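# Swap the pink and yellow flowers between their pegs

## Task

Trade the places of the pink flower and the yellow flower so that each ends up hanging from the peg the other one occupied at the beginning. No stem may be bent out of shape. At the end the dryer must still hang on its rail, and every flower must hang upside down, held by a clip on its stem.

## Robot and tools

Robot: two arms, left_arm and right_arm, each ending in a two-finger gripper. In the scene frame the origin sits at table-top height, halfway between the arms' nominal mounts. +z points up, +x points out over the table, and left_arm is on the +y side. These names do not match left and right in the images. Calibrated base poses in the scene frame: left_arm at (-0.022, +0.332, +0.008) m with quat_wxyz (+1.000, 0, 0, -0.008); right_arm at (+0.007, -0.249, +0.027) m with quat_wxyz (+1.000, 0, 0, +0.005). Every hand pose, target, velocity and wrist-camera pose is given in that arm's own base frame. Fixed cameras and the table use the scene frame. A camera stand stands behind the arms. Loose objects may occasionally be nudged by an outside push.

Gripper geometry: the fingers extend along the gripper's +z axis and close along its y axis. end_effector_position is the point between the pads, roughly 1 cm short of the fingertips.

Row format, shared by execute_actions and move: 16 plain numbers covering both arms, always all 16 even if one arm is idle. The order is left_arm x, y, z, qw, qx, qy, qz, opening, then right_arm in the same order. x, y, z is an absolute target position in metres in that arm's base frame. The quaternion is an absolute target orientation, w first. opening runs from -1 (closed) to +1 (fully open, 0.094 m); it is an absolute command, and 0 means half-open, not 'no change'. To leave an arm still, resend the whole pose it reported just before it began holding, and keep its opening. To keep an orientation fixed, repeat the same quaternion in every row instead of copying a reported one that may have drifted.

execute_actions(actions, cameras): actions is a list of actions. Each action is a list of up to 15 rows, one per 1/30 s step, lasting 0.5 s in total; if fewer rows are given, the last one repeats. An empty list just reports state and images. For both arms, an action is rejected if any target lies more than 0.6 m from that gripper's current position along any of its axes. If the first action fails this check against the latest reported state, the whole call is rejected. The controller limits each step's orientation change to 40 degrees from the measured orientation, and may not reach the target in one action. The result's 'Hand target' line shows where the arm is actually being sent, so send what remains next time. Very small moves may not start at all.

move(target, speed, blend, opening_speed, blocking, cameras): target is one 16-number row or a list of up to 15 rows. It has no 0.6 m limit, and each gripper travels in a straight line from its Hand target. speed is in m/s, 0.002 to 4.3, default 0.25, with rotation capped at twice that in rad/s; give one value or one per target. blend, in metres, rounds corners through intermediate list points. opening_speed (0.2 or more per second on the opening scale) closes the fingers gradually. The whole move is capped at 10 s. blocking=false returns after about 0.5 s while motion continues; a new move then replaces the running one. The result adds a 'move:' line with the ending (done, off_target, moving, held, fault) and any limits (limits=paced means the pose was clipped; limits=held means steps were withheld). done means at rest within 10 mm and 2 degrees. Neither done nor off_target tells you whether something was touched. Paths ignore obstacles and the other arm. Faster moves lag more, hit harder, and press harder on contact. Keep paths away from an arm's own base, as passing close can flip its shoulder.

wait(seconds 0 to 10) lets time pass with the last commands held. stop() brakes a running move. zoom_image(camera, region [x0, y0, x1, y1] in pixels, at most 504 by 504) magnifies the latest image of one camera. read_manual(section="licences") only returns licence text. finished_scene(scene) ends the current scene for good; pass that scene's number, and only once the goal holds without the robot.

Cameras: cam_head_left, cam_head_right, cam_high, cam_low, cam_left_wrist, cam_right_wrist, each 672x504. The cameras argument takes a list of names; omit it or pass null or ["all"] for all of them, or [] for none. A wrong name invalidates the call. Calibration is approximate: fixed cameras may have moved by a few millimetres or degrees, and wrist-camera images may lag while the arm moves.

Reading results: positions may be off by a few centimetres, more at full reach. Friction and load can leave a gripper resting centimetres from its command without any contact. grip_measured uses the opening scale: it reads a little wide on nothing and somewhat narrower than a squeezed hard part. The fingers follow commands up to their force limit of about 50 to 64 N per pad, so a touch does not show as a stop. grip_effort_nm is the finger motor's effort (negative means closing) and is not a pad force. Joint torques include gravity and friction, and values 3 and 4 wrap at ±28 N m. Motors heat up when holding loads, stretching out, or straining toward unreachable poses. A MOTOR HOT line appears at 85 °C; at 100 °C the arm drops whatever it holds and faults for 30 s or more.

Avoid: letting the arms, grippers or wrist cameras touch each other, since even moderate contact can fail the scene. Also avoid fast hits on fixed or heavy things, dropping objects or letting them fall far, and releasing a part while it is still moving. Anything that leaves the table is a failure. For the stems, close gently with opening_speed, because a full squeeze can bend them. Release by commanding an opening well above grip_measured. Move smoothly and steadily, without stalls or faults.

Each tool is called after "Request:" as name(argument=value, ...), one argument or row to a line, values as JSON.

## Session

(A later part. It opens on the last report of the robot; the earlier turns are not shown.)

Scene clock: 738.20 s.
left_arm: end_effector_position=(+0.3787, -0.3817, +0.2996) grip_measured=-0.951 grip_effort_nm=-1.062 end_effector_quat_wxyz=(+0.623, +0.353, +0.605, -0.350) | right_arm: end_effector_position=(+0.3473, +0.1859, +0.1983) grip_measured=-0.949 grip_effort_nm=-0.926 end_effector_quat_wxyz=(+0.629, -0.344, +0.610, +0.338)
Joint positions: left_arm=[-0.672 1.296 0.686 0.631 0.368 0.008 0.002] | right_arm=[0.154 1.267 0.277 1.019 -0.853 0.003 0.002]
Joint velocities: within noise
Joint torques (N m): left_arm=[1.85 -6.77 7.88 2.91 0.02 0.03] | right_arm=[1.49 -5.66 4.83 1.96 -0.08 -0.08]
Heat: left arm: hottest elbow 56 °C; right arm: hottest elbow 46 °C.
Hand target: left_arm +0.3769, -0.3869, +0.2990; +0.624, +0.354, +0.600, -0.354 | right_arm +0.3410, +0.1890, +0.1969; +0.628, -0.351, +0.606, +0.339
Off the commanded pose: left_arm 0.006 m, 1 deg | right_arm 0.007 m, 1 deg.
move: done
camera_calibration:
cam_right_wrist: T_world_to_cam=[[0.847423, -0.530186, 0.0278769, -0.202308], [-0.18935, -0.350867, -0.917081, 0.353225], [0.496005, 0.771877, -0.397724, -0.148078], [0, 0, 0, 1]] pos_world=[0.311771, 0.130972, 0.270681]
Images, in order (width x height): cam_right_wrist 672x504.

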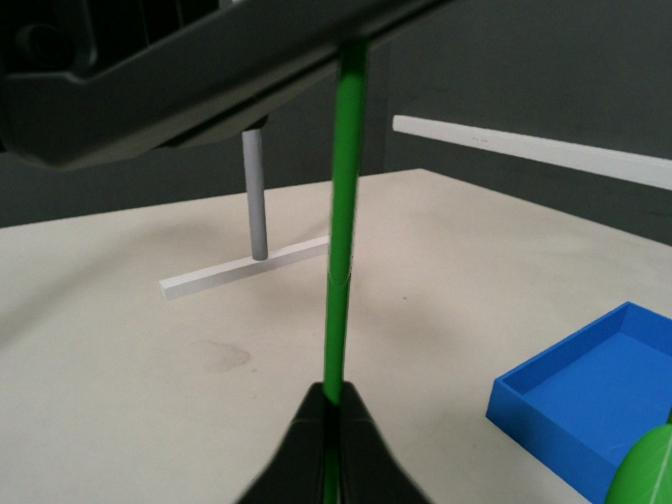

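Request:
move(
  target=[
    [0.377,-0.387,0.299,0.624,0.354,0.600,-0.354,-0.4,0.341,0.189,0.197,0.627,-0.350,0.605,0.338,-1],
    [0.31,-0.27,0.32,0.624,0.354,0.600,-0.354,-0.4,0.341,0.189,0.197,0.627,-0.350,0.605,0.338,-1],
    [0.300,-0.335,0.465,0.766,0.0,0.643,0.0,0.3,0.341,0.189,0.197,0.627,-0.350,0.605,0.338,-1],
  ],
  speed=0.12,
  cameras=["cam_left_wrist","cam_right_wrist","cam_high"],
)

Scene clock: 748.93 s.
left_arm: end_effector_position=(+0.3001, -0.3255, +0.4394) grip_measured=+0.298 grip_effort_nm=0.051 end_effector_quat_wxyz=(+0.759, +0.016, +0.651, +0.017) | right_arm: end_effector_position=(+0.3472, +0.1860, +0.1983) grip_measured=-0.955 grip_effort_nm=-1.033 end_effector_quat_wxyz=(+0.629, -0.344, +0.610, +0.339)
Joint positions: left_arm=[-1.194 1.117 0.809 0.701 -1.164 0.41 0.061] | right_arm=[0.154 1.267 0.277 1.019 -0.853 0.003 0.002]
Joint velocities: within noise
Joint torques (N m): left_arm=[1.85 -4.89 12.27 2.17 0.16 0.16] | right_arm=[1.14 -5.77 4.81 1.98 -0.05 -0.09]
Heat: left arm: hottest elbow 58 °C; right arm: hottest elbow 44 °C.
Hand target: left_arm +0.2992, -0.3338, +0.4643; +0.766, +0.000, +0.643, +0.000 | right_arm +0.3411, +0.1889, +0.1969; +0.628, -0.351, +0.606, +0.339
Off the commanded pose: left_arm 0.027 m, 3 deg | right_arm 0.007 m, 1 deg.
move: off_target (left_arm); target 3's new opening was sent with left_arm's hand 0.027 m and 3 deg from that target
camera_calibration:
cam_left_wrist: T_world_to_cam=[[0.0119998, -0.998201, -0.0587351, -0.302765], [-0.278842, 0.0530687, -0.95887, 0.560033], [0.960262, 0.027884, -0.277704, -0.0646762], [0, 0, 0, 1]] pos_world=[0.2219, -0.330137, 0.501254]
cam_right_wrist: T_world_to_cam=[[0.847807, -0.529568, 0.027953, -0.202444], [-0.189025, -0.351026, -0.917088, 0.353127], [0.495473, 0.772229, -0.397704, -0.147914], [0, 0, 0, 1]] pos_world=[0.311671, 0.130973, 0.270682]
Images, in order (width x height): cam_high 672x504, cam_left_wrist 672x504, cam_right_wrist 672x504.

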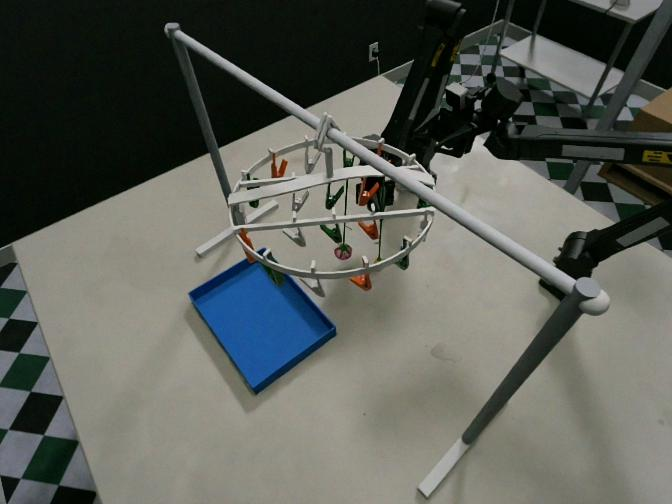

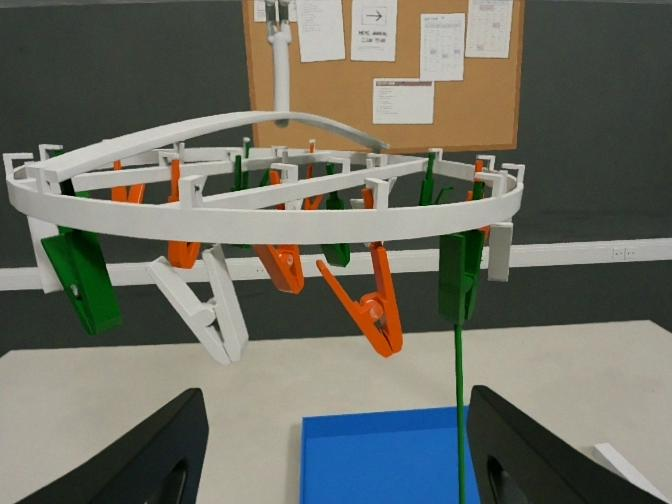

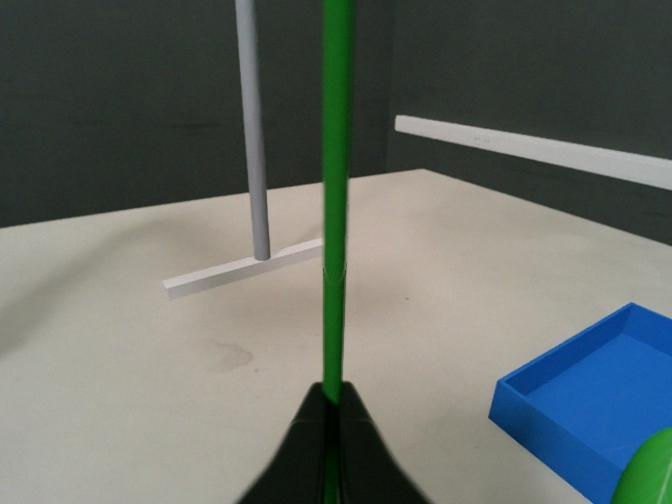

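Request:
zoom_image(
  camera="cam_left_wrist",
  region=[20, 200, 524, 380],
)

Scaled by 1.000.

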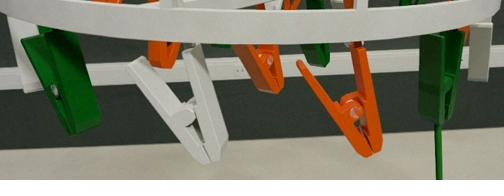

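Request:
move(
  target=[
    [0.35,-0.335,0.465,0.773,0.066,0.626,-0.081,0.3,0.341,0.189,0.197,0.627,-0.350,0.605,0.338,-1],
  ],
  speed=0.1,
  cameras=["cam_left_wrist"],
)

Scene clock: 766.77 s.
left_arm: end_effector_position=(+0.3475, -0.3383, +0.4359) grip_measured=+0.298 grip_effort_nm=0.046 end_effector_quat_wxyz=(+0.764, +0.086, +0.636, -0.067) | right_arm: end_effector_position=(+0.3472, +0.1860, +0.1983) grip_measured=-0.955 grip_effort_nm=-1.043 end_effector_quat_wxyz=(+0.629, -0.344, +0.610, +0.339)
Joint positions: left_arm=[-1.029 1.108 0.809 0.552 -0.791 0.228 0.061] | right_arm=[0.154 1.267 0.277 1.019 -0.853 0.003 0.002]
Joint velocities: within noise
Joint torques (N m): left_arm=[3.19 -7.18 11.58 1.33 0.25 -0.08] | right_arm=[1.44 -5.54 4.88 1.98 -0.06 -0.08]
Heat: left arm: hottest elbow 63 °C; right arm: hottest elbow 42 °C.
Hand target: left_arm +0.3491, -0.3340, +0.4647; +0.773, +0.066, +0.626, -0.081 | right_arm +0.3411, +0.1889, +0.1969; +0.628, -0.351, +0.606, +0.339
Off the commanded pose: left_arm 0.029 m, 3 deg | right_arm 0.007 m, 1 deg.
move: off_target (left_arm)
camera_calibration:
cam_left_wrist: T_world_to_cam=[[-0.204507, -0.977111, -0.0585759, -0.234048], [-0.237589, 0.1076, -0.965388, 0.577523], [0.949594, -0.183511, -0.254156, -0.188924], [0, 0, 0, 1]] pos_world=[0.26875, -0.325502, 0.495808]
Images, in order (width x height): cam_left_wrist 672x504.

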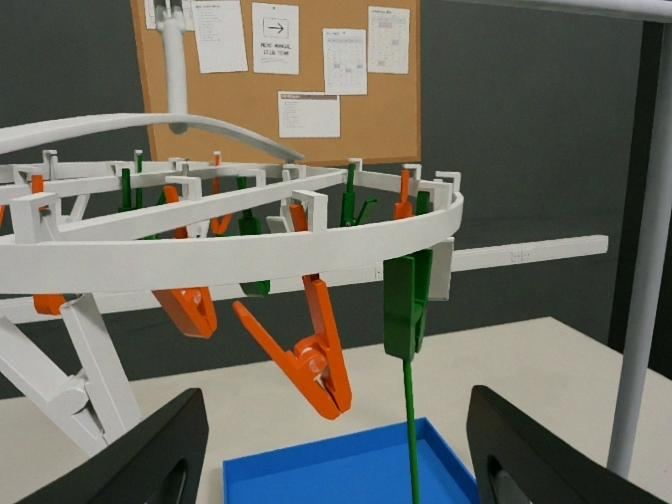

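Request:
zoom_image(
  camera="cam_left_wrist",
  region=[220, 180, 480, 440],
)

Scaled by 1.938 from the camera's 672x504 image, which has a finer 960x720 frame.

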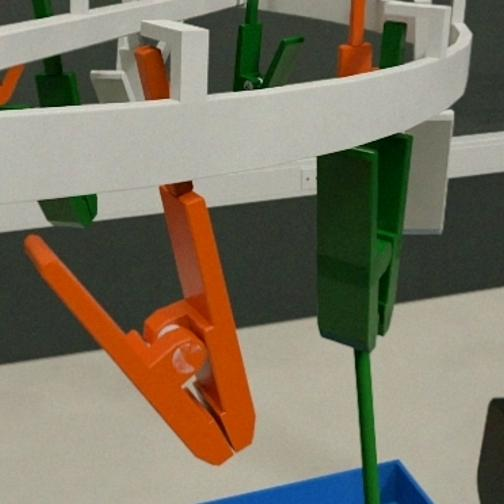

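Request:
move(
  target=[
    [0.395,-0.346,0.465,0.773,0.066,0.626,-0.081,0.3,0.341,0.189,0.197,0.627,-0.350,0.605,0.338,-1],
    [0.415,-0.348,0.464,0.773,0.066,0.626,-0.081,0.3,0.341,0.189,0.197,0.627,-0.350,0.605,0.338,-1],
  ],
  speed=0.06,
  cameras=["cam_left_wrist"],
)

Scene clock: 788.30 s.
left_arm: end_effector_position=(+0.4055, -0.3432, +0.4384) grip_measured=+0.298 grip_effort_nm=0.046 end_effector_quat_wxyz=(+0.765, +0.081, +0.635, -0.071) | right_arm: end_effector_position=(+0.3472, +0.1860, +0.1983) grip_measured=-0.955 grip_effort_nm=-1.033 end_effector_quat_wxyz=(+0.629, -0.344, +0.610, +0.339)
Joint positions: left_arm=[-0.907 1.213 0.896 0.55 -0.674 0.182 0.061] | right_arm=[0.154 1.267 0.277 1.019 -0.853 0.003 0.002]
Joint velocities: within noise
Joint torques (N m): left_arm=[3.19 -6.53 12.71 1.47 0.22 -0.09] | right_arm=[1.38 -5.71 4.81 2.02 -0.06 -0.09]
Heat: left arm: hottest elbow 66 °C; right arm: hottest elbow 40 °C.
Hand target: left_arm +0.4136, -0.3468, +0.4636; +0.773, +0.066, +0.626, -0.081 | right_arm +0.3411, +0.1889, +0.1969; +0.628, -0.351, +0.606, +0.339
Off the commanded pose: left_arm 0.028 m, 3 deg | right_arm 0.007 m, 1 deg.
move: off_target (left_arm)
camera_calibration:
cam_left_wrist: T_world_to_cam=[[-0.204209, -0.977813, -0.0466995, -0.232332], [-0.235299, 0.0953349, -0.967236, 0.589977], [0.950228, -0.18653, -0.249547, -0.247598], [0, 0, 0, 1]] pos_world=[0.326651, -0.329607, 0.49801]
Images, in order (width x height): cam_left_wrist 672x504.

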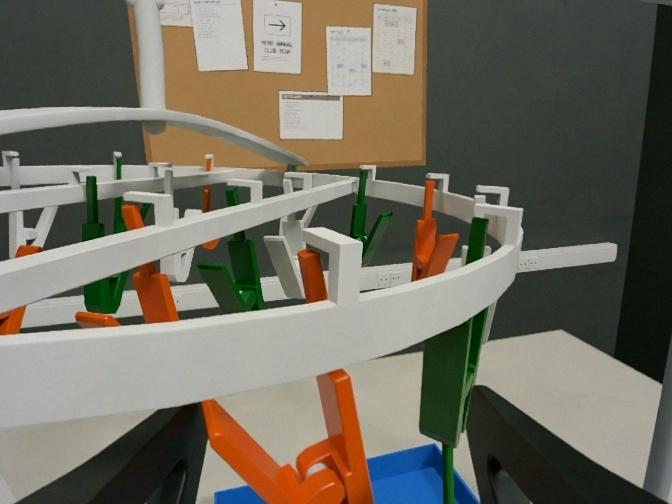

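Request:
move(
  target=[
    [0.409,-0.329,0.463,0.773,0.066,0.626,-0.081,0.3,0.341,0.189,0.197,0.627,-0.350,0.605,0.338,-1],
  ],
  speed=0.06,
  cameras=["cam_left_wrist"],
)

Scene clock: 792.10 s.
left_arm: end_effector_position=(+0.4073, -0.3344, +0.4469) grip_measured=+0.298 grip_effort_nm=0.046 end_effector_quat_wxyz=(+0.768, +0.078, +0.632, -0.075) | right_arm: end_effector_position=(+0.3472, +0.1860, +0.1983) grip_measured=-0.955 grip_effort_nm=-1.038 end_effector_quat_wxyz=(+0.629, -0.344, +0.610, +0.339)
Joint positions: left_arm=[-0.889 1.192 0.897 0.537 -0.656 0.175 0.061] | right_arm=[0.154 1.267 0.277 1.019 -0.853 0.003 0.002]
Joint velocities: within noise
Joint torques (N m): left_arm=[3.25 -8.23 10.02 1.44 0.24 -0.05] | right_arm=[1.49 -5.48 4.82 1.99 -0.05 -0.09]
Heat: left arm: hottest elbow 65 °C; right arm: hottest elbow 40 °C.
Hand target: left_arm +0.4087, -0.3288, +0.4628; +0.773, +0.066, +0.626, -0.081 | right_arm +0.3411, +0.1889, +0.1969; +0.628, -0.351, +0.606, +0.339
Off the commanded pose: left_arm 0.017 m, 2 deg | right_arm 0.007 m, 1 deg.
move: off_target (left_arm)
camera_calibration:
cam_left_wrist: T_world_to_cam=[[-0.20509, -0.978018, -0.0376691, -0.226759], [-0.228068, 0.0851827, -0.969912, 0.592645], [0.9518, -0.190328, -0.240524, -0.251415], [0, 0, 0, 1]] pos_world=[0.327953, -0.320109, 0.5058]
Images, in order (width x height): cam_left_wrist 672x504.

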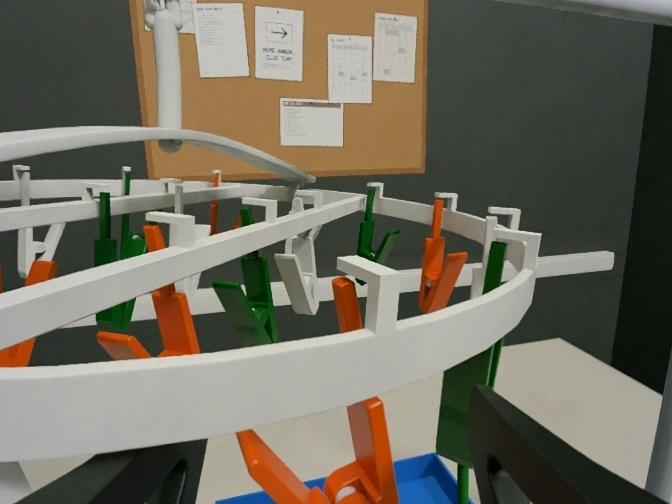

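Request:
move(
  target=[
    [0.417,-0.321,0.443,0.773,0.066,0.626,-0.081,0.3,0.341,0.189,0.197,0.627,-0.350,0.605,0.338,-1],
  ],
  speed=0.06,
  cameras=["cam_left_wrist"],
)

Scene clock: 794.93 s.
left_arm: end_effector_position=(+0.4143, -0.3249, +0.4380) grip_measured=+0.298 grip_effort_nm=0.056 end_effector_quat_wxyz=(+0.768, +0.077, +0.631, -0.075) | right_arm: end_effector_position=(+0.3472, +0.1860, +0.1983) grip_measured=-0.955 grip_effort_nm=-1.028 end_effector_quat_wxyz=(+0.629, -0.344, +0.610, +0.339)
Joint positions: left_arm=[-0.859 1.192 0.873 0.557 -0.627 0.165 0.061] | right_arm=[0.154 1.267 0.277 1.019 -0.853 0.003 0.002]
Joint velocities: within noise
Joint torques (N m): left_arm=[3.25 -7.18 8.77 2.62 0.23 -0.06] | right_arm=[1.38 -5.36 4.81 1.96 -0.06 -0.08]
Heat: left arm: hottest elbow 65 °C; right arm: hottest elbow 40 °C.
Hand target: left_arm +0.4169, -0.3210, +0.4431; +0.773, +0.066, +0.626, -0.081 | right_arm +0.3411, +0.1889, +0.1969; +0.628, -0.351, +0.606, +0.339
Off the commanded pose: left_arm 0.007 m, 2 deg | right_arm 0.007 m, 1 deg.
move: done
camera_calibration:
cam_left_wrist: T_world_to_cam=[[-0.20505, -0.978107, -0.0355245, -0.217381], [-0.227709, 0.0829738, -0.970188, 0.584026], [0.951894, -0.190848, -0.239738, -0.258999], [0, 0, 0, 1]] pos_world=[0.334954, -0.31051, 0.4968]
Images, in order (width x height): cam_left_wrist 672x504.

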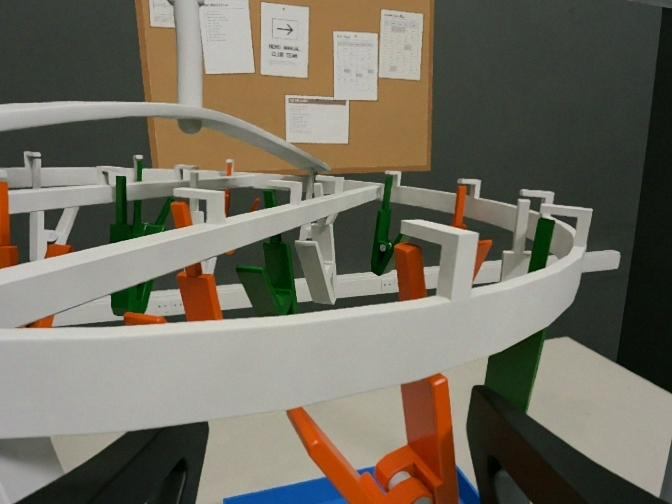

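Request:
move(
  target=[
    [0.413,-0.289,0.442,0.773,0.066,0.626,-0.081,0.3,0.341,0.189,0.197,0.627,-0.350,0.605,0.338,-1],
  ],
  speed=0.04,
  cameras=["cam_left_wrist","cam_high"],
)

Scene clock: 798.23 s.
left_arm: end_effector_position=(+0.4131, -0.2957, +0.4354) grip_measured=+0.298 grip_effort_nm=0.046 end_effector_quat_wxyz=(+0.771, +0.074, +0.628, -0.078) | right_arm: end_effector_position=(+0.3472, +0.1860, +0.1983) grip_measured=-0.955 grip_effort_nm=-1.023 end_effector_quat_wxyz=(+0.629, -0.344, +0.610, +0.339)
Joint positions: left_arm=[-0.808 1.132 0.815 0.557 -0.577 0.15 0.061] | right_arm=[0.154 1.267 0.277 1.019 -0.853 0.003 0.002]
Joint velocities: within noise
Joint torques (N m): left_arm=[3.25 -7.59 8.72 1.62 0.22 -0.05] | right_arm=[1.32 -5.71 4.82 2.03 -0.07 -0.08]
Heat: left arm: hottest elbow 63 °C; right arm: hottest elbow 39 °C.
Hand target: left_arm +0.4129, -0.2890, +0.4419; +0.773, +0.066, +0.626, -0.081 | right_arm +0.3411, +0.1889, +0.1969; +0.628, -0.351, +0.606, +0.339
Off the commanded pose: left_arm 0.009 m, 1 deg | right_arm 0.007 m, 1 deg.
move: done
camera_calibration:
cam_left_wrist: T_world_to_cam=[[-0.204729, -0.978395, -0.0288009, -0.192306], [-0.220667, 0.0748012, -0.972477, 0.574451], [0.953621, -0.192739, -0.231213, -0.257823], [0, 0, 0, 1]] pos_world=[0.333257, -0.280814, 0.49349]
Images, in order (width x height): cam_high 672x504, cam_left_wrist 672x504.

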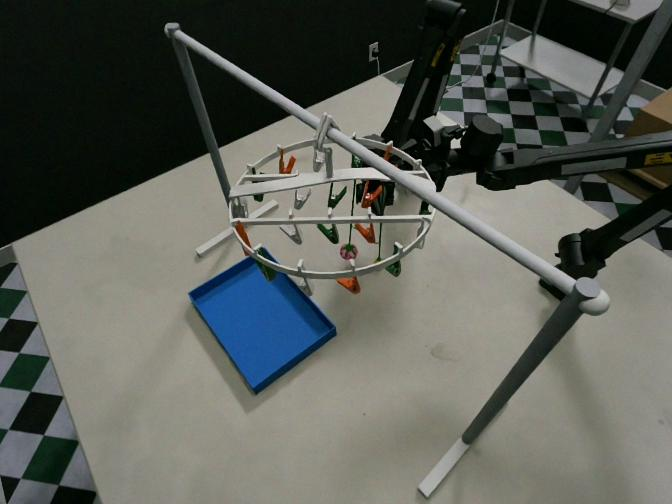

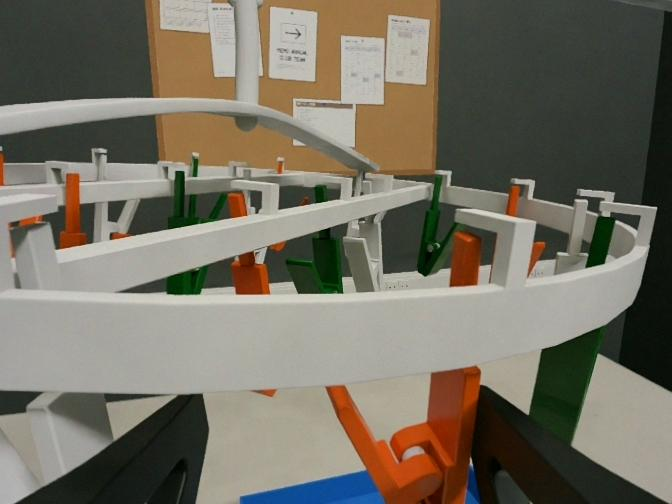

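Request:
move(
  target=[
    [0.424,-0.288,0.447,0.773,0.066,0.626,-0.081,0.3,0.341,0.189,0.197,0.627,-0.350,0.605,0.338,-1],
  ],
  speed=0.04,
  cameras=["cam_left_wrist"],
)

Scene clock: 802.40 s.
left_arm: end_effector_position=(+0.4194, -0.2900, +0.4336) grip_measured=+0.298 grip_effort_nm=0.051 end_effector_quat_wxyz=(+0.769, +0.076, +0.630, -0.076) | right_arm: end_effector_position=(+0.3472, +0.1860, +0.1983) grip_measured=-0.955 grip_effort_nm=-1.028 end_effector_quat_wxyz=(+0.629, -0.344, +0.610, +0.339)
Joint positions: left_arm=[-0.785 1.132 0.815 0.547 -0.555 0.143 0.061] | right_arm=[0.154 1.267 0.277 1.019 -0.853 0.003 0.002]
Joint velocities: within noise
Joint torques (N m): left_arm=[3.31 -6.53 10.48 1.63 0.23 -0.07] | right_arm=[1.44 -5.54 4.81 1.96 -0.06 -0.07]
Heat: left arm: hottest elbow 63 °C; right arm: hottest elbow 39 °C.
Hand target: left_arm +0.4236, -0.2878, +0.4471; +0.773, +0.066, +0.626, -0.081 | right_arm +0.3411, +0.1889, +0.1969; +0.628, -0.351, +0.606, +0.339
Off the commanded pose: left_arm 0.014 m, 1 deg | right_arm 0.007 m, 1 deg.
move: off_target (left_arm)
camera_calibration:
cam_left_wrist: T_world_to_cam=[[-0.204893, -0.978254, -0.0322289, -0.183929], [-0.225357, 0.0791922, -0.971052, 0.576251], [0.952488, -0.191699, -0.236682, -0.260033], [0, 0, 0, 1]] pos_world=[0.339855, -0.275412, 0.492097]
Images, in order (width x height): cam_left_wrist 672x504.

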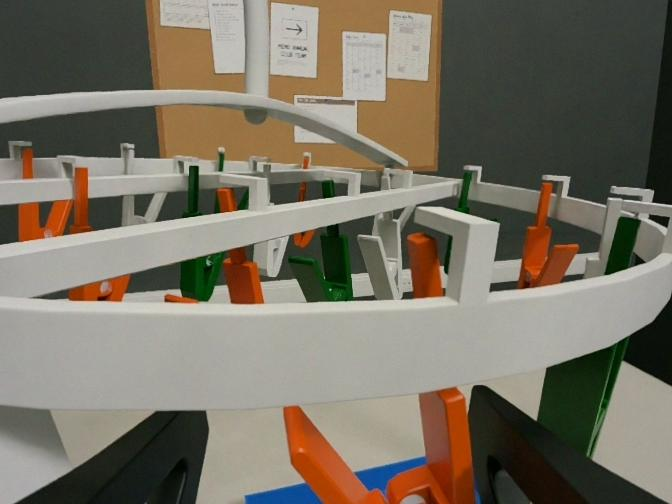

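Request:
move(
  target=[
    [0.424,-0.292,0.447,0.773,0.066,0.626,-0.081,-0.85,0.341,0.189,0.197,0.627,-0.350,0.605,0.338,-1],
  ],
  speed=0.04,
  opening_speed=0.8,
  cameras=["cam_left_wrist","cam_right_wrist"],
)

Scene clock: 806.87 s.
left_arm: end_effector_position=(+0.4196, -0.2895, +0.4334) grip_measured=-0.579 grip_effort_nm=-1.062 end_effector_quat_wxyz=(+0.769, +0.075, +0.631, -0.076) | right_arm: end_effector_position=(+0.3472, +0.1860, +0.1983) grip_measured=-0.955 grip_effort_nm=-1.033 end_effector_quat_wxyz=(+0.629, -0.344, +0.610, +0.339)
Joint positions: left_arm=[-0.784 1.132 0.815 0.547 -0.556 0.142 0.02] | right_arm=[0.154 1.267 0.277 1.019 -0.853 0.003 0.002]
Joint velocities: within noise
Joint torques (N m): left_arm=[2.73 -5.89 10.85 1.66 0.02 -0.05] | right_arm=[1.44 -5.48 4.82 1.96 -0.06 -0.08]
Heat: left arm: hottest elbow 63 °C; right arm: hottest elbow 39 °C.
Hand target: left_arm +0.4236, -0.2916, +0.4470; +0.773, +0.066, +0.626, -0.081 | right_arm +0.3411, +0.1889, +0.1969; +0.628, -0.351, +0.606, +0.339
Off the commanded pose: left_arm 0.014 m, 1 deg | right_arm 0.007 m, 1 deg.
move: off_target (left_arm)
camera_calibration:
cam_left_wrist: T_world_to_cam=[[-0.202875, -0.978704, -0.031321, -0.184761], [-0.226178, 0.0779574, -0.970961, 0.576065], [0.952725, -0.189899, -0.237177, -0.259514], [0, 0, 0, 1]] pos_world=[0.340055, -0.275016, 0.491999]
cam_right_wrist: T_world_to_cam=[[0.847807, -0.529568, 0.027953, -0.202444], [-0.189025, -0.351026, -0.917088, 0.353127], [0.495473, 0.772229, -0.397704, -0.147914], [0, 0, 0, 1]] pos_world=[0.311671, 0.130973, 0.270682]
Images, in order (width x height): cam_left_wrist 672x504, cam_right_wrist 672x504.

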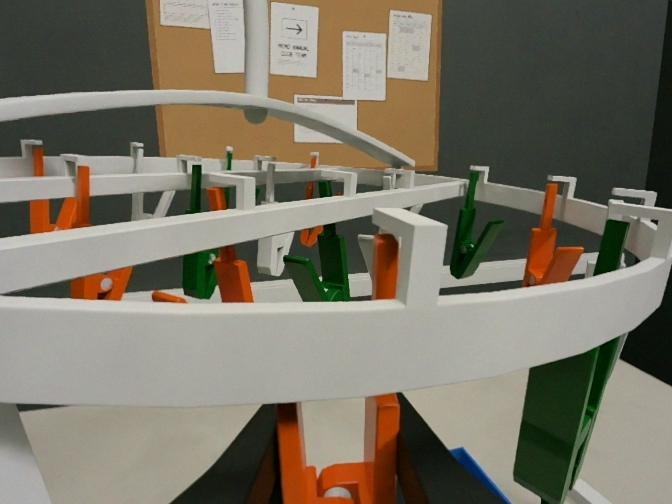

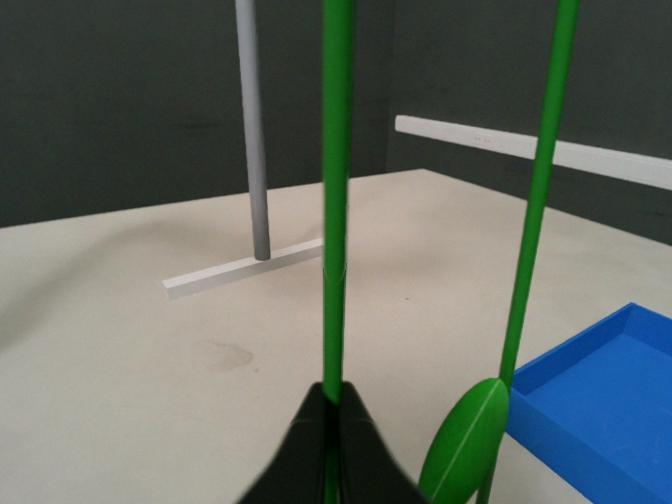

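Request:
move(
  target=[
    [0.424,-0.292,0.447,0.773,0.066,0.626,-0.081,-0.85,0.345,0.192,0.255,0.627,-0.335,0.614,0.33,-1],
    [0.424,-0.292,0.447,0.773,0.066,0.626,-0.081,-0.85,0.370,0.250,0.262,0.627,-0.330,0.62,0.327,-1],
  ],
  speed=0.08,
  cameras=["cam_high","cam_right_wrist"],
)

Scene clock: 819.37 s.
left_arm: end_effector_position=(+0.4196, -0.2895, +0.4334) grip_measured=-0.579 grip_effort_nm=-1.067 end_effector_quat_wxyz=(+0.769, +0.075, +0.631, -0.076) | right_arm: end_effector_position=(+0.3574, +0.2405, +0.2408) grip_measured=-0.955 grip_effort_nm=-1.033 end_effector_quat_wxyz=(+0.616, -0.325, +0.638, +0.329)
Joint positions: left_arm=[-0.784 1.132 0.815 0.547 -0.556 0.142 0.02] | right_arm=[0.364 1.113 0.39 0.694 -0.598 0.003 0.002]
Joint velocities: within noise
Joint torques (N m): left_arm=[2.73 -5.89 10.88 1.65 0.02 -0.04] | right_arm=[1.26 -3.78 11.21 1.85 0.04 -0.03]
Heat: left arm: hottest elbow 64 °C; right arm: hottest elbow 38 °C.
Hand target: left_arm +0.4236, -0.2916, +0.4470; +0.773, +0.066, +0.626, -0.081 | right_arm +0.3686, +0.2491, +0.2620; +0.629, -0.331, +0.622, +0.328
Off the commanded pose: left_arm 0.014 m, 1 deg | right_arm 0.026 m, 2 deg.
move: off_target (left_arm, right_arm)
camera_calibration:
cam_right_wrist: T_world_to_cam=[[0.823339, -0.567441, -0.0110628, -0.156198], [-0.25633, -0.354395, -0.899277, 0.433754], [0.506366, 0.743246, -0.43724, -0.165657], [0, 0, 0, 1]] pos_world=[0.323671, 0.188211, 0.315905]
Images, in order (width x height): cam_high 672x504, cam_right_wrist 672x504.

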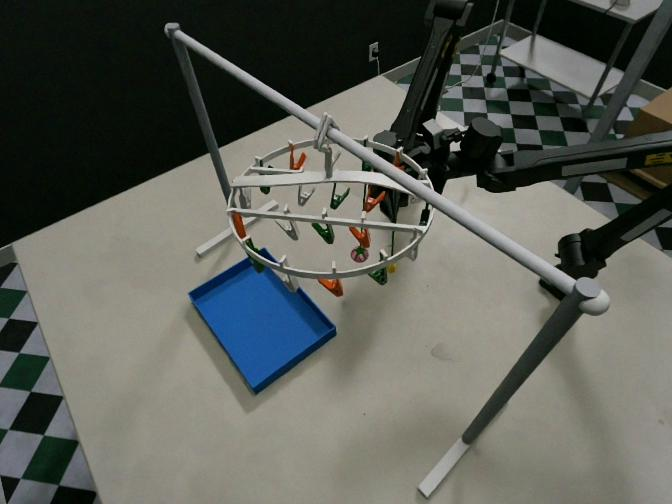

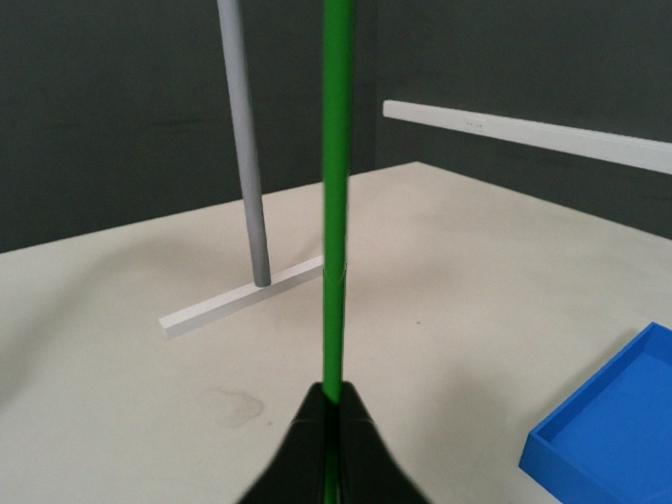

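Request:
move(
  target=[
    [0.424,-0.292,0.447,0.773,0.066,0.626,-0.081,-0.85,0.397,0.279,0.268,0.648,-0.338,0.605,0.315,-1],
  ],
  speed=0.06,
  cameras=["cam_high","cam_right_wrist","cam_low"],
)

Request:
zoom_image(
  camera="cam_low",
  region=[200, 110, 400, 290],
)

Request:
zoom_image(
  camera="cam_high",
  region=[220, 110, 480, 320],
)

Scene clock: 825.03 s.
left_arm: end_effector_position=(+0.4196, -0.2895, +0.4334) grip_measured=-0.579 grip_effort_nm=-1.067 end_effector_quat_wxyz=(+0.769, +0.075, +0.631, -0.076) | right_arm: end_effector_position=(+0.3846, +0.2683, +0.2444) grip_measured=-0.955 grip_effort_nm=-1.033 end_effector_quat_wxyz=(+0.628, -0.329, +0.629, +0.319)
Joint positions: left_arm=[-0.784 1.132 0.815 0.547 -0.556 0.142 0.02] | right_arm=[0.421 1.233 0.47 0.753 -0.532 -0.017 0.002]
Joint velocities: within noise
Joint torques (N m): left_arm=[2.67 -5.89 10.88 1.63 0.02 -0.04] | right_arm=[1.32 -5.71 10.96 2.54 0.06 -0.13]
Heat: left arm: hottest elbow 64 °C; right arm: hottest elbow 39 °C.
Hand target: left_arm +0.4236, -0.2916, +0.4470; +0.773, +0.066, +0.626, -0.081 | right_arm +0.3955, +0.2780, +0.2680; +0.648, -0.338, +0.605, +0.315
Off the commanded pose: left_arm 0.014 m, 1 deg | right_arm 0.029 m, 4 deg.
move: off_target (left_arm, right_arm)
camera_calibration:
cam_right_wrist: T_world_to_cam=[[0.818314, -0.574396, 0.0207746, -0.166786], [-0.227404, -0.356744, -0.906102, 0.444907], [0.527872, 0.736752, -0.422549, -0.208596], [0, 0, 0, 1]] pos_world=[0.347769, 0.2166, 0.318454]
Images, in order (width x height): cam_high 672x504, cam_low 672x504, cam_right_wrist 672x504.

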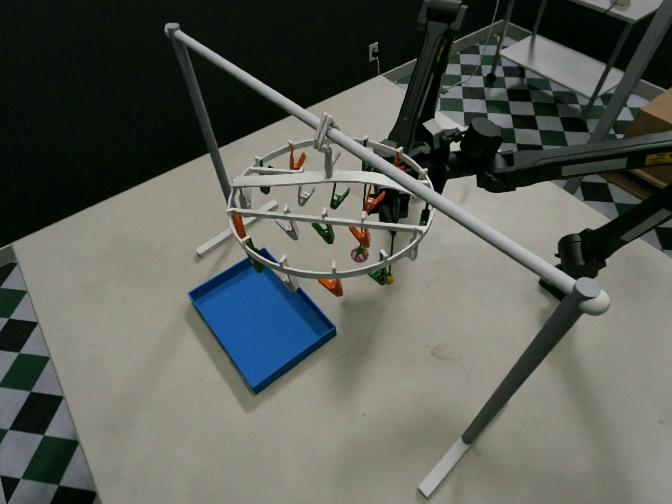

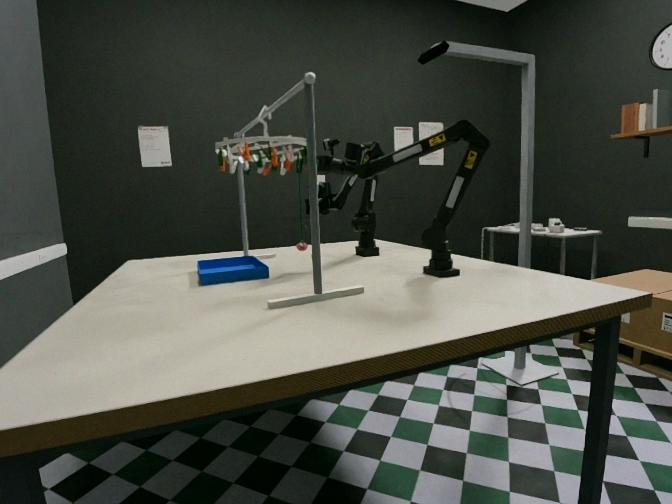

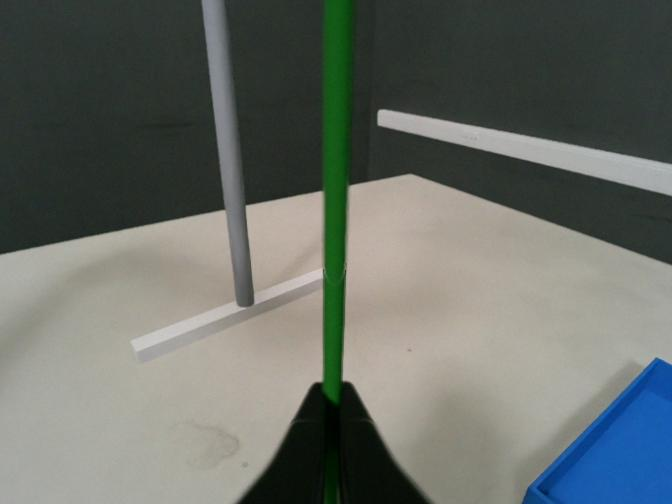

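Scaled by 2.520 from the camera's 672x504 image, which has a finer 960x720 frame.

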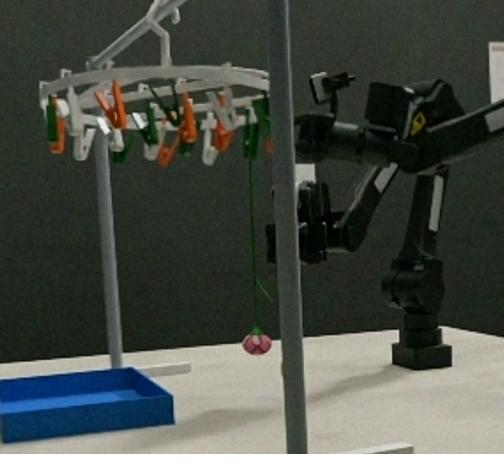

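Scaled by 1.938 from the camera's 672x504 image, which has a finer 960x720 frame.

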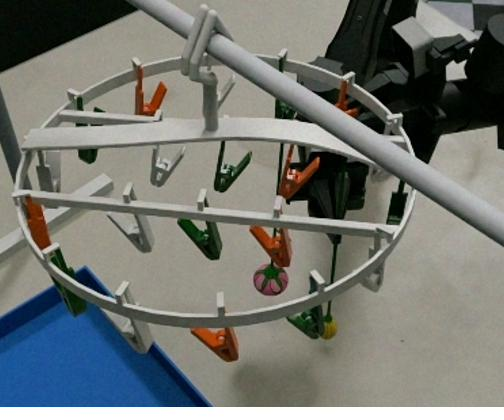

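Request:
move(
  target=[
    [0.424,-0.292,0.447,0.773,0.066,0.626,-0.081,-0.85,0.398,0.281,0.309,0.640,-0.333,0.614,0.319,-1],
  ],
  speed=0.04,
  cameras=["cam_left_wrist","cam_right_wrist","cam_high"],
)

Scene clock: 833.20 s.
left_arm: end_effector_position=(+0.4196, -0.2895, +0.4334) grip_measured=-0.579 grip_effort_nm=-1.057 end_effector_quat_wxyz=(+0.769, +0.075, +0.631, -0.076) | right_arm: end_effector_position=(+0.3881, +0.2711, +0.2717) grip_measured=-0.955 grip_effort_nm=-1.038 end_effector_quat_wxyz=(+0.617, -0.329, +0.640, +0.319)
Joint positions: left_arm=[-0.784 1.132 0.815 0.547 -0.556 0.142 0.02] | right_arm=[0.425 1.156 0.53 0.585 -0.526 -0.018 0.002]
Joint velocities: within noise
Joint torques (N m): left_arm=[2.73 -5.89 10.86 1.65 0.02 -0.04] | right_arm=[1.38 -7.65 12.4 1.84 0.06 0]
Heat: left arm: hottest elbow 64 °C; right arm: hottest elbow 41 °C.
Hand target: left_arm +0.4236, -0.2916, +0.4470; +0.773, +0.066, +0.626, -0.081 | right_arm +0.3957, +0.2795, +0.3090; +0.640, -0.333, +0.614, +0.319
Off the commanded pose: left_arm 0.014 m, 1 deg | right_arm 0.040 m, 4 deg.
move: off_target (left_arm, right_arm)
camera_calibration:
cam_left_wrist: T_world_to_cam=[[-0.202875, -0.978704, -0.031321, -0.184761], [-0.226178, 0.0779574, -0.970961, 0.576065], [0.952725, -0.189899, -0.237177, -0.259514], [0, 0, 0, 1]] pos_world=[0.340055, -0.275016, 0.491999]
cam_right_wrist: T_world_to_cam=[[0.817645, -0.575691, 0.00609475, -0.163971], [-0.252866, -0.368612, -0.89453, 0.48142], [0.517219, 0.729867, -0.446966, -0.188441], [0, 0, 0, 1]] pos_world=[0.35327, 0.220598, 0.347418]
Images, in order (width x height): cam_high 672x504, cam_left_wrist 672x504, cam_right_wrist 672x504.

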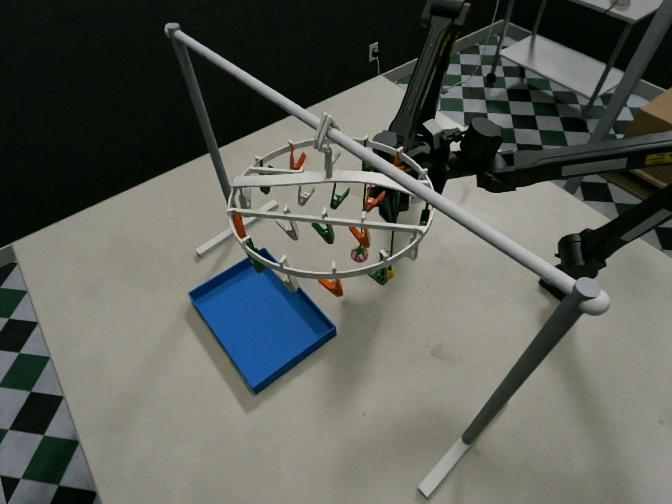

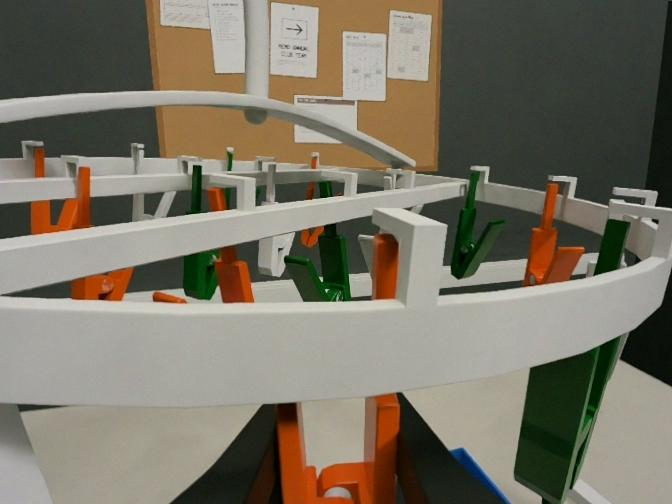

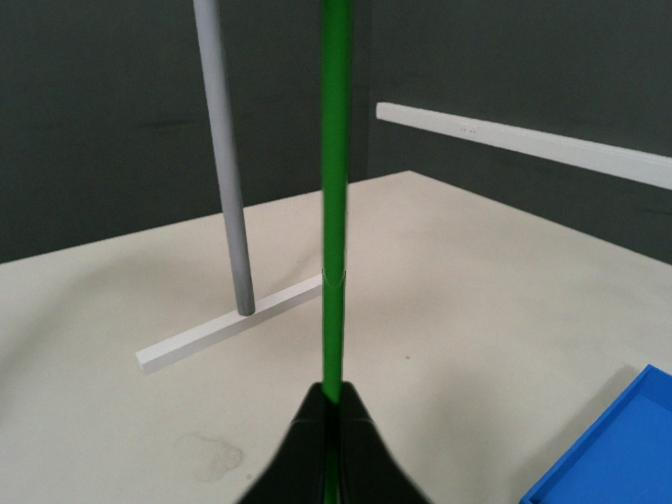

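Request:
zoom_image(
  camera="cam_right_wrist",
  region=[297, 0, 377, 60],
)

Request:
zoom_image(
  camera="cam_right_wrist",
  region=[297, 325, 377, 385],
)

Scaled by 6.300 from the camera's 672x504 image, which has a finer 960x720 frame.

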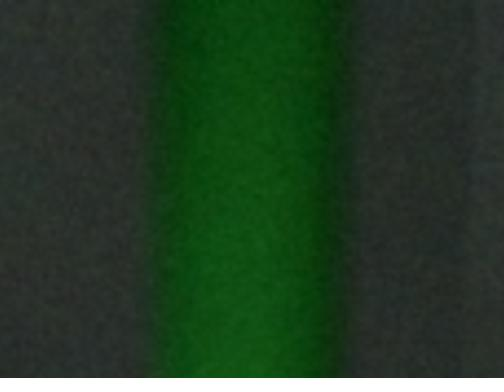

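Scaled by 6.300 from the camera's 672x504 image, which has a finer 960x720 frame.

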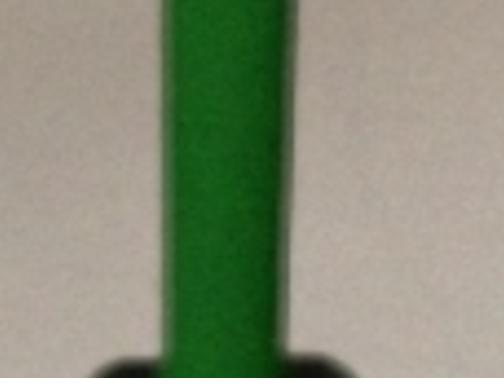

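Request:
move(
  target=[
    [0.424,-0.292,0.447,0.773,0.066,0.626,-0.081,-0.85,0.397,0.281,0.322,0.642,-0.333,0.612,0.319,-1],
  ],
  speed=0.04,
  cameras=["cam_left_wrist","cam_right_wrist"],
)

Scene clock: 844.60 s.
left_arm: end_effector_position=(+0.4196, -0.2895, +0.4334) grip_measured=-0.579 grip_effort_nm=-1.067 end_effector_quat_wxyz=(+0.769, +0.075, +0.631, -0.076) | right_arm: end_effector_position=(+0.3857, +0.2702, +0.2733) grip_measured=-0.955 grip_effort_nm=-1.033 end_effector_quat_wxyz=(+0.610, -0.328, +0.646, +0.319)
Joint positions: left_arm=[-0.784 1.132 0.815 0.547 -0.556 0.142 0.02] | right_arm=[0.426 1.134 0.534 0.541 -0.525 -0.018 0.002]
Joint velocities: within noise
Joint torques (N m): left_arm=[2.73 -5.89 10.88 1.66 0.02 -0.04] | right_arm=[1.49 -8.18 13.34 2.19 0.03 0.01]
Heat: left arm: hottest elbow 65 °C; right arm: hottest elbow 42 °C.
Hand target: left_arm +0.4236, -0.2916, +0.4470; +0.773, +0.066, +0.626, -0.081 | right_arm +0.3936, +0.2788, +0.3219; +0.642, -0.333, +0.612, +0.319
Off the commanded pose: left_arm 0.014 m, 1 deg | right_arm 0.051 m, 5 deg.
move: off_target (left_arm, right_arm)
camera_calibration:
cam_left_wrist: T_world_to_cam=[[-0.202875, -0.978704, -0.031321, -0.184761], [-0.226178, 0.0779574, -0.970961, 0.576065], [0.952725, -0.189899, -0.237177, -0.259514], [0, 0, 0, 1]] pos_world=[0.340055, -0.275016, 0.491999]
cam_right_wrist: T_world_to_cam=[[0.817447, -0.575995, -0.00329884, -0.159811], [-0.268149, -0.375473, -0.887196, 0.487688], [0.509782, 0.72612, -0.461382, -0.177841], [0, 0, 0, 1]] pos_world=[0.35207, 0.220197, 0.350095]
Images, in order (width x height): cam_left_wrist 672x504, cam_right_wrist 672x504.

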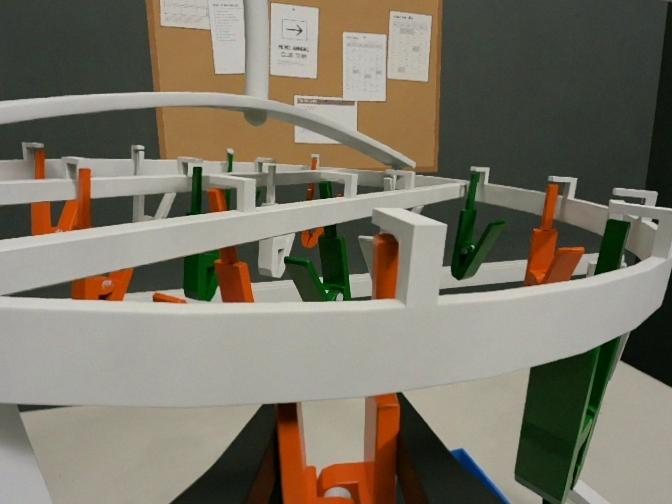

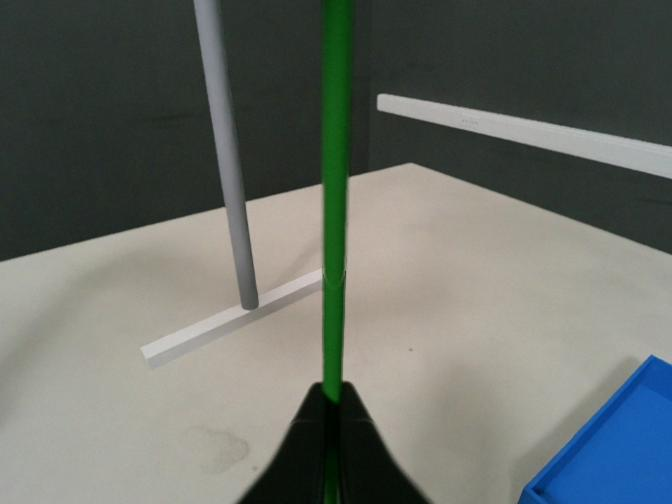

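Request:
move(
  target=[
    [0.424,-0.292,0.447,0.773,0.066,0.626,-0.081,-0.85,0.396,0.281,0.332,0.655,-0.341,0.595,0.310,-1],
  ],
  speed=0.04,
  cameras=["cam_left_wrist","cam_right_wrist"],
)

Scene clock: 849.30 s.
left_arm: end_effector_position=(+0.4196, -0.2895, +0.4334) grip_measured=-0.579 grip_effort_nm=-1.062 end_effector_quat_wxyz=(+0.769, +0.075, +0.631, -0.076) | right_arm: end_effector_position=(+0.3851, +0.2702, +0.2742) grip_measured=-0.955 grip_effort_nm=-1.033 end_effector_quat_wxyz=(+0.612, -0.331, +0.645, +0.316)
Joint positions: left_arm=[-0.784 1.132 0.815 0.547 -0.556 0.142 0.02] | right_arm=[0.426 1.131 0.534 0.538 -0.525 -0.027 0.002]
Joint velocities: within noise
Joint torques (N m): left_arm=[2.73 -5.83 10.88 1.65 0.02 -0.04] | right_arm=[1.61 -8.76 13.48 2.99 -0.01 -0.14]
Heat: left arm: hottest elbow 65 °C; right arm: hottest elbow 43 °C.
Hand target: left_arm +0.4236, -0.2916, +0.4470; +0.773, +0.066, +0.626, -0.081 | right_arm +0.3918, +0.2784, +0.3315; +0.657, -0.341, +0.597, +0.311
Off the commanded pose: left_arm 0.014 m, 1 deg | right_arm 0.060 m, 8 deg.
move: off_target (left_arm, right_arm)
camera_calibration:
cam_left_wrist: T_world_to_cam=[[-0.202875, -0.978704, -0.031321, -0.184761], [-0.226178, 0.0779574, -0.970961, 0.576065], [0.952725, -0.189899, -0.237177, -0.259514], [0, 0, 0, 1]] pos_world=[0.340055, -0.275016, 0.491999]
cam_right_wrist: T_world_to_cam=[[0.817913, -0.575309, 0.0061754, -0.162294], [-0.260619, -0.380046, -0.887492, 0.48667], [0.512929, 0.724282, -0.460781, -0.177983], [0, 0, 0, 1]] pos_world=[0.35087, 0.220498, 0.350907]
Images, in order (width x height): cam_left_wrist 672x504, cam_right_wrist 672x504.

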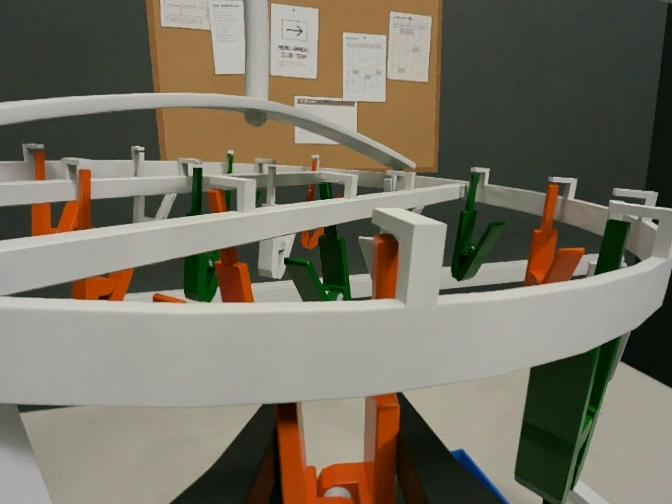

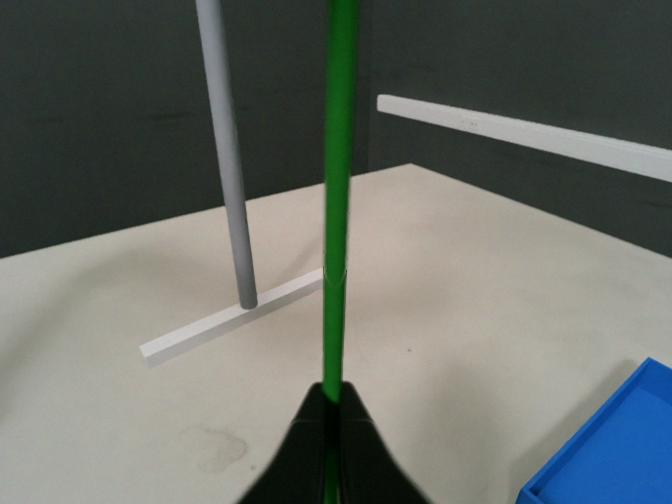

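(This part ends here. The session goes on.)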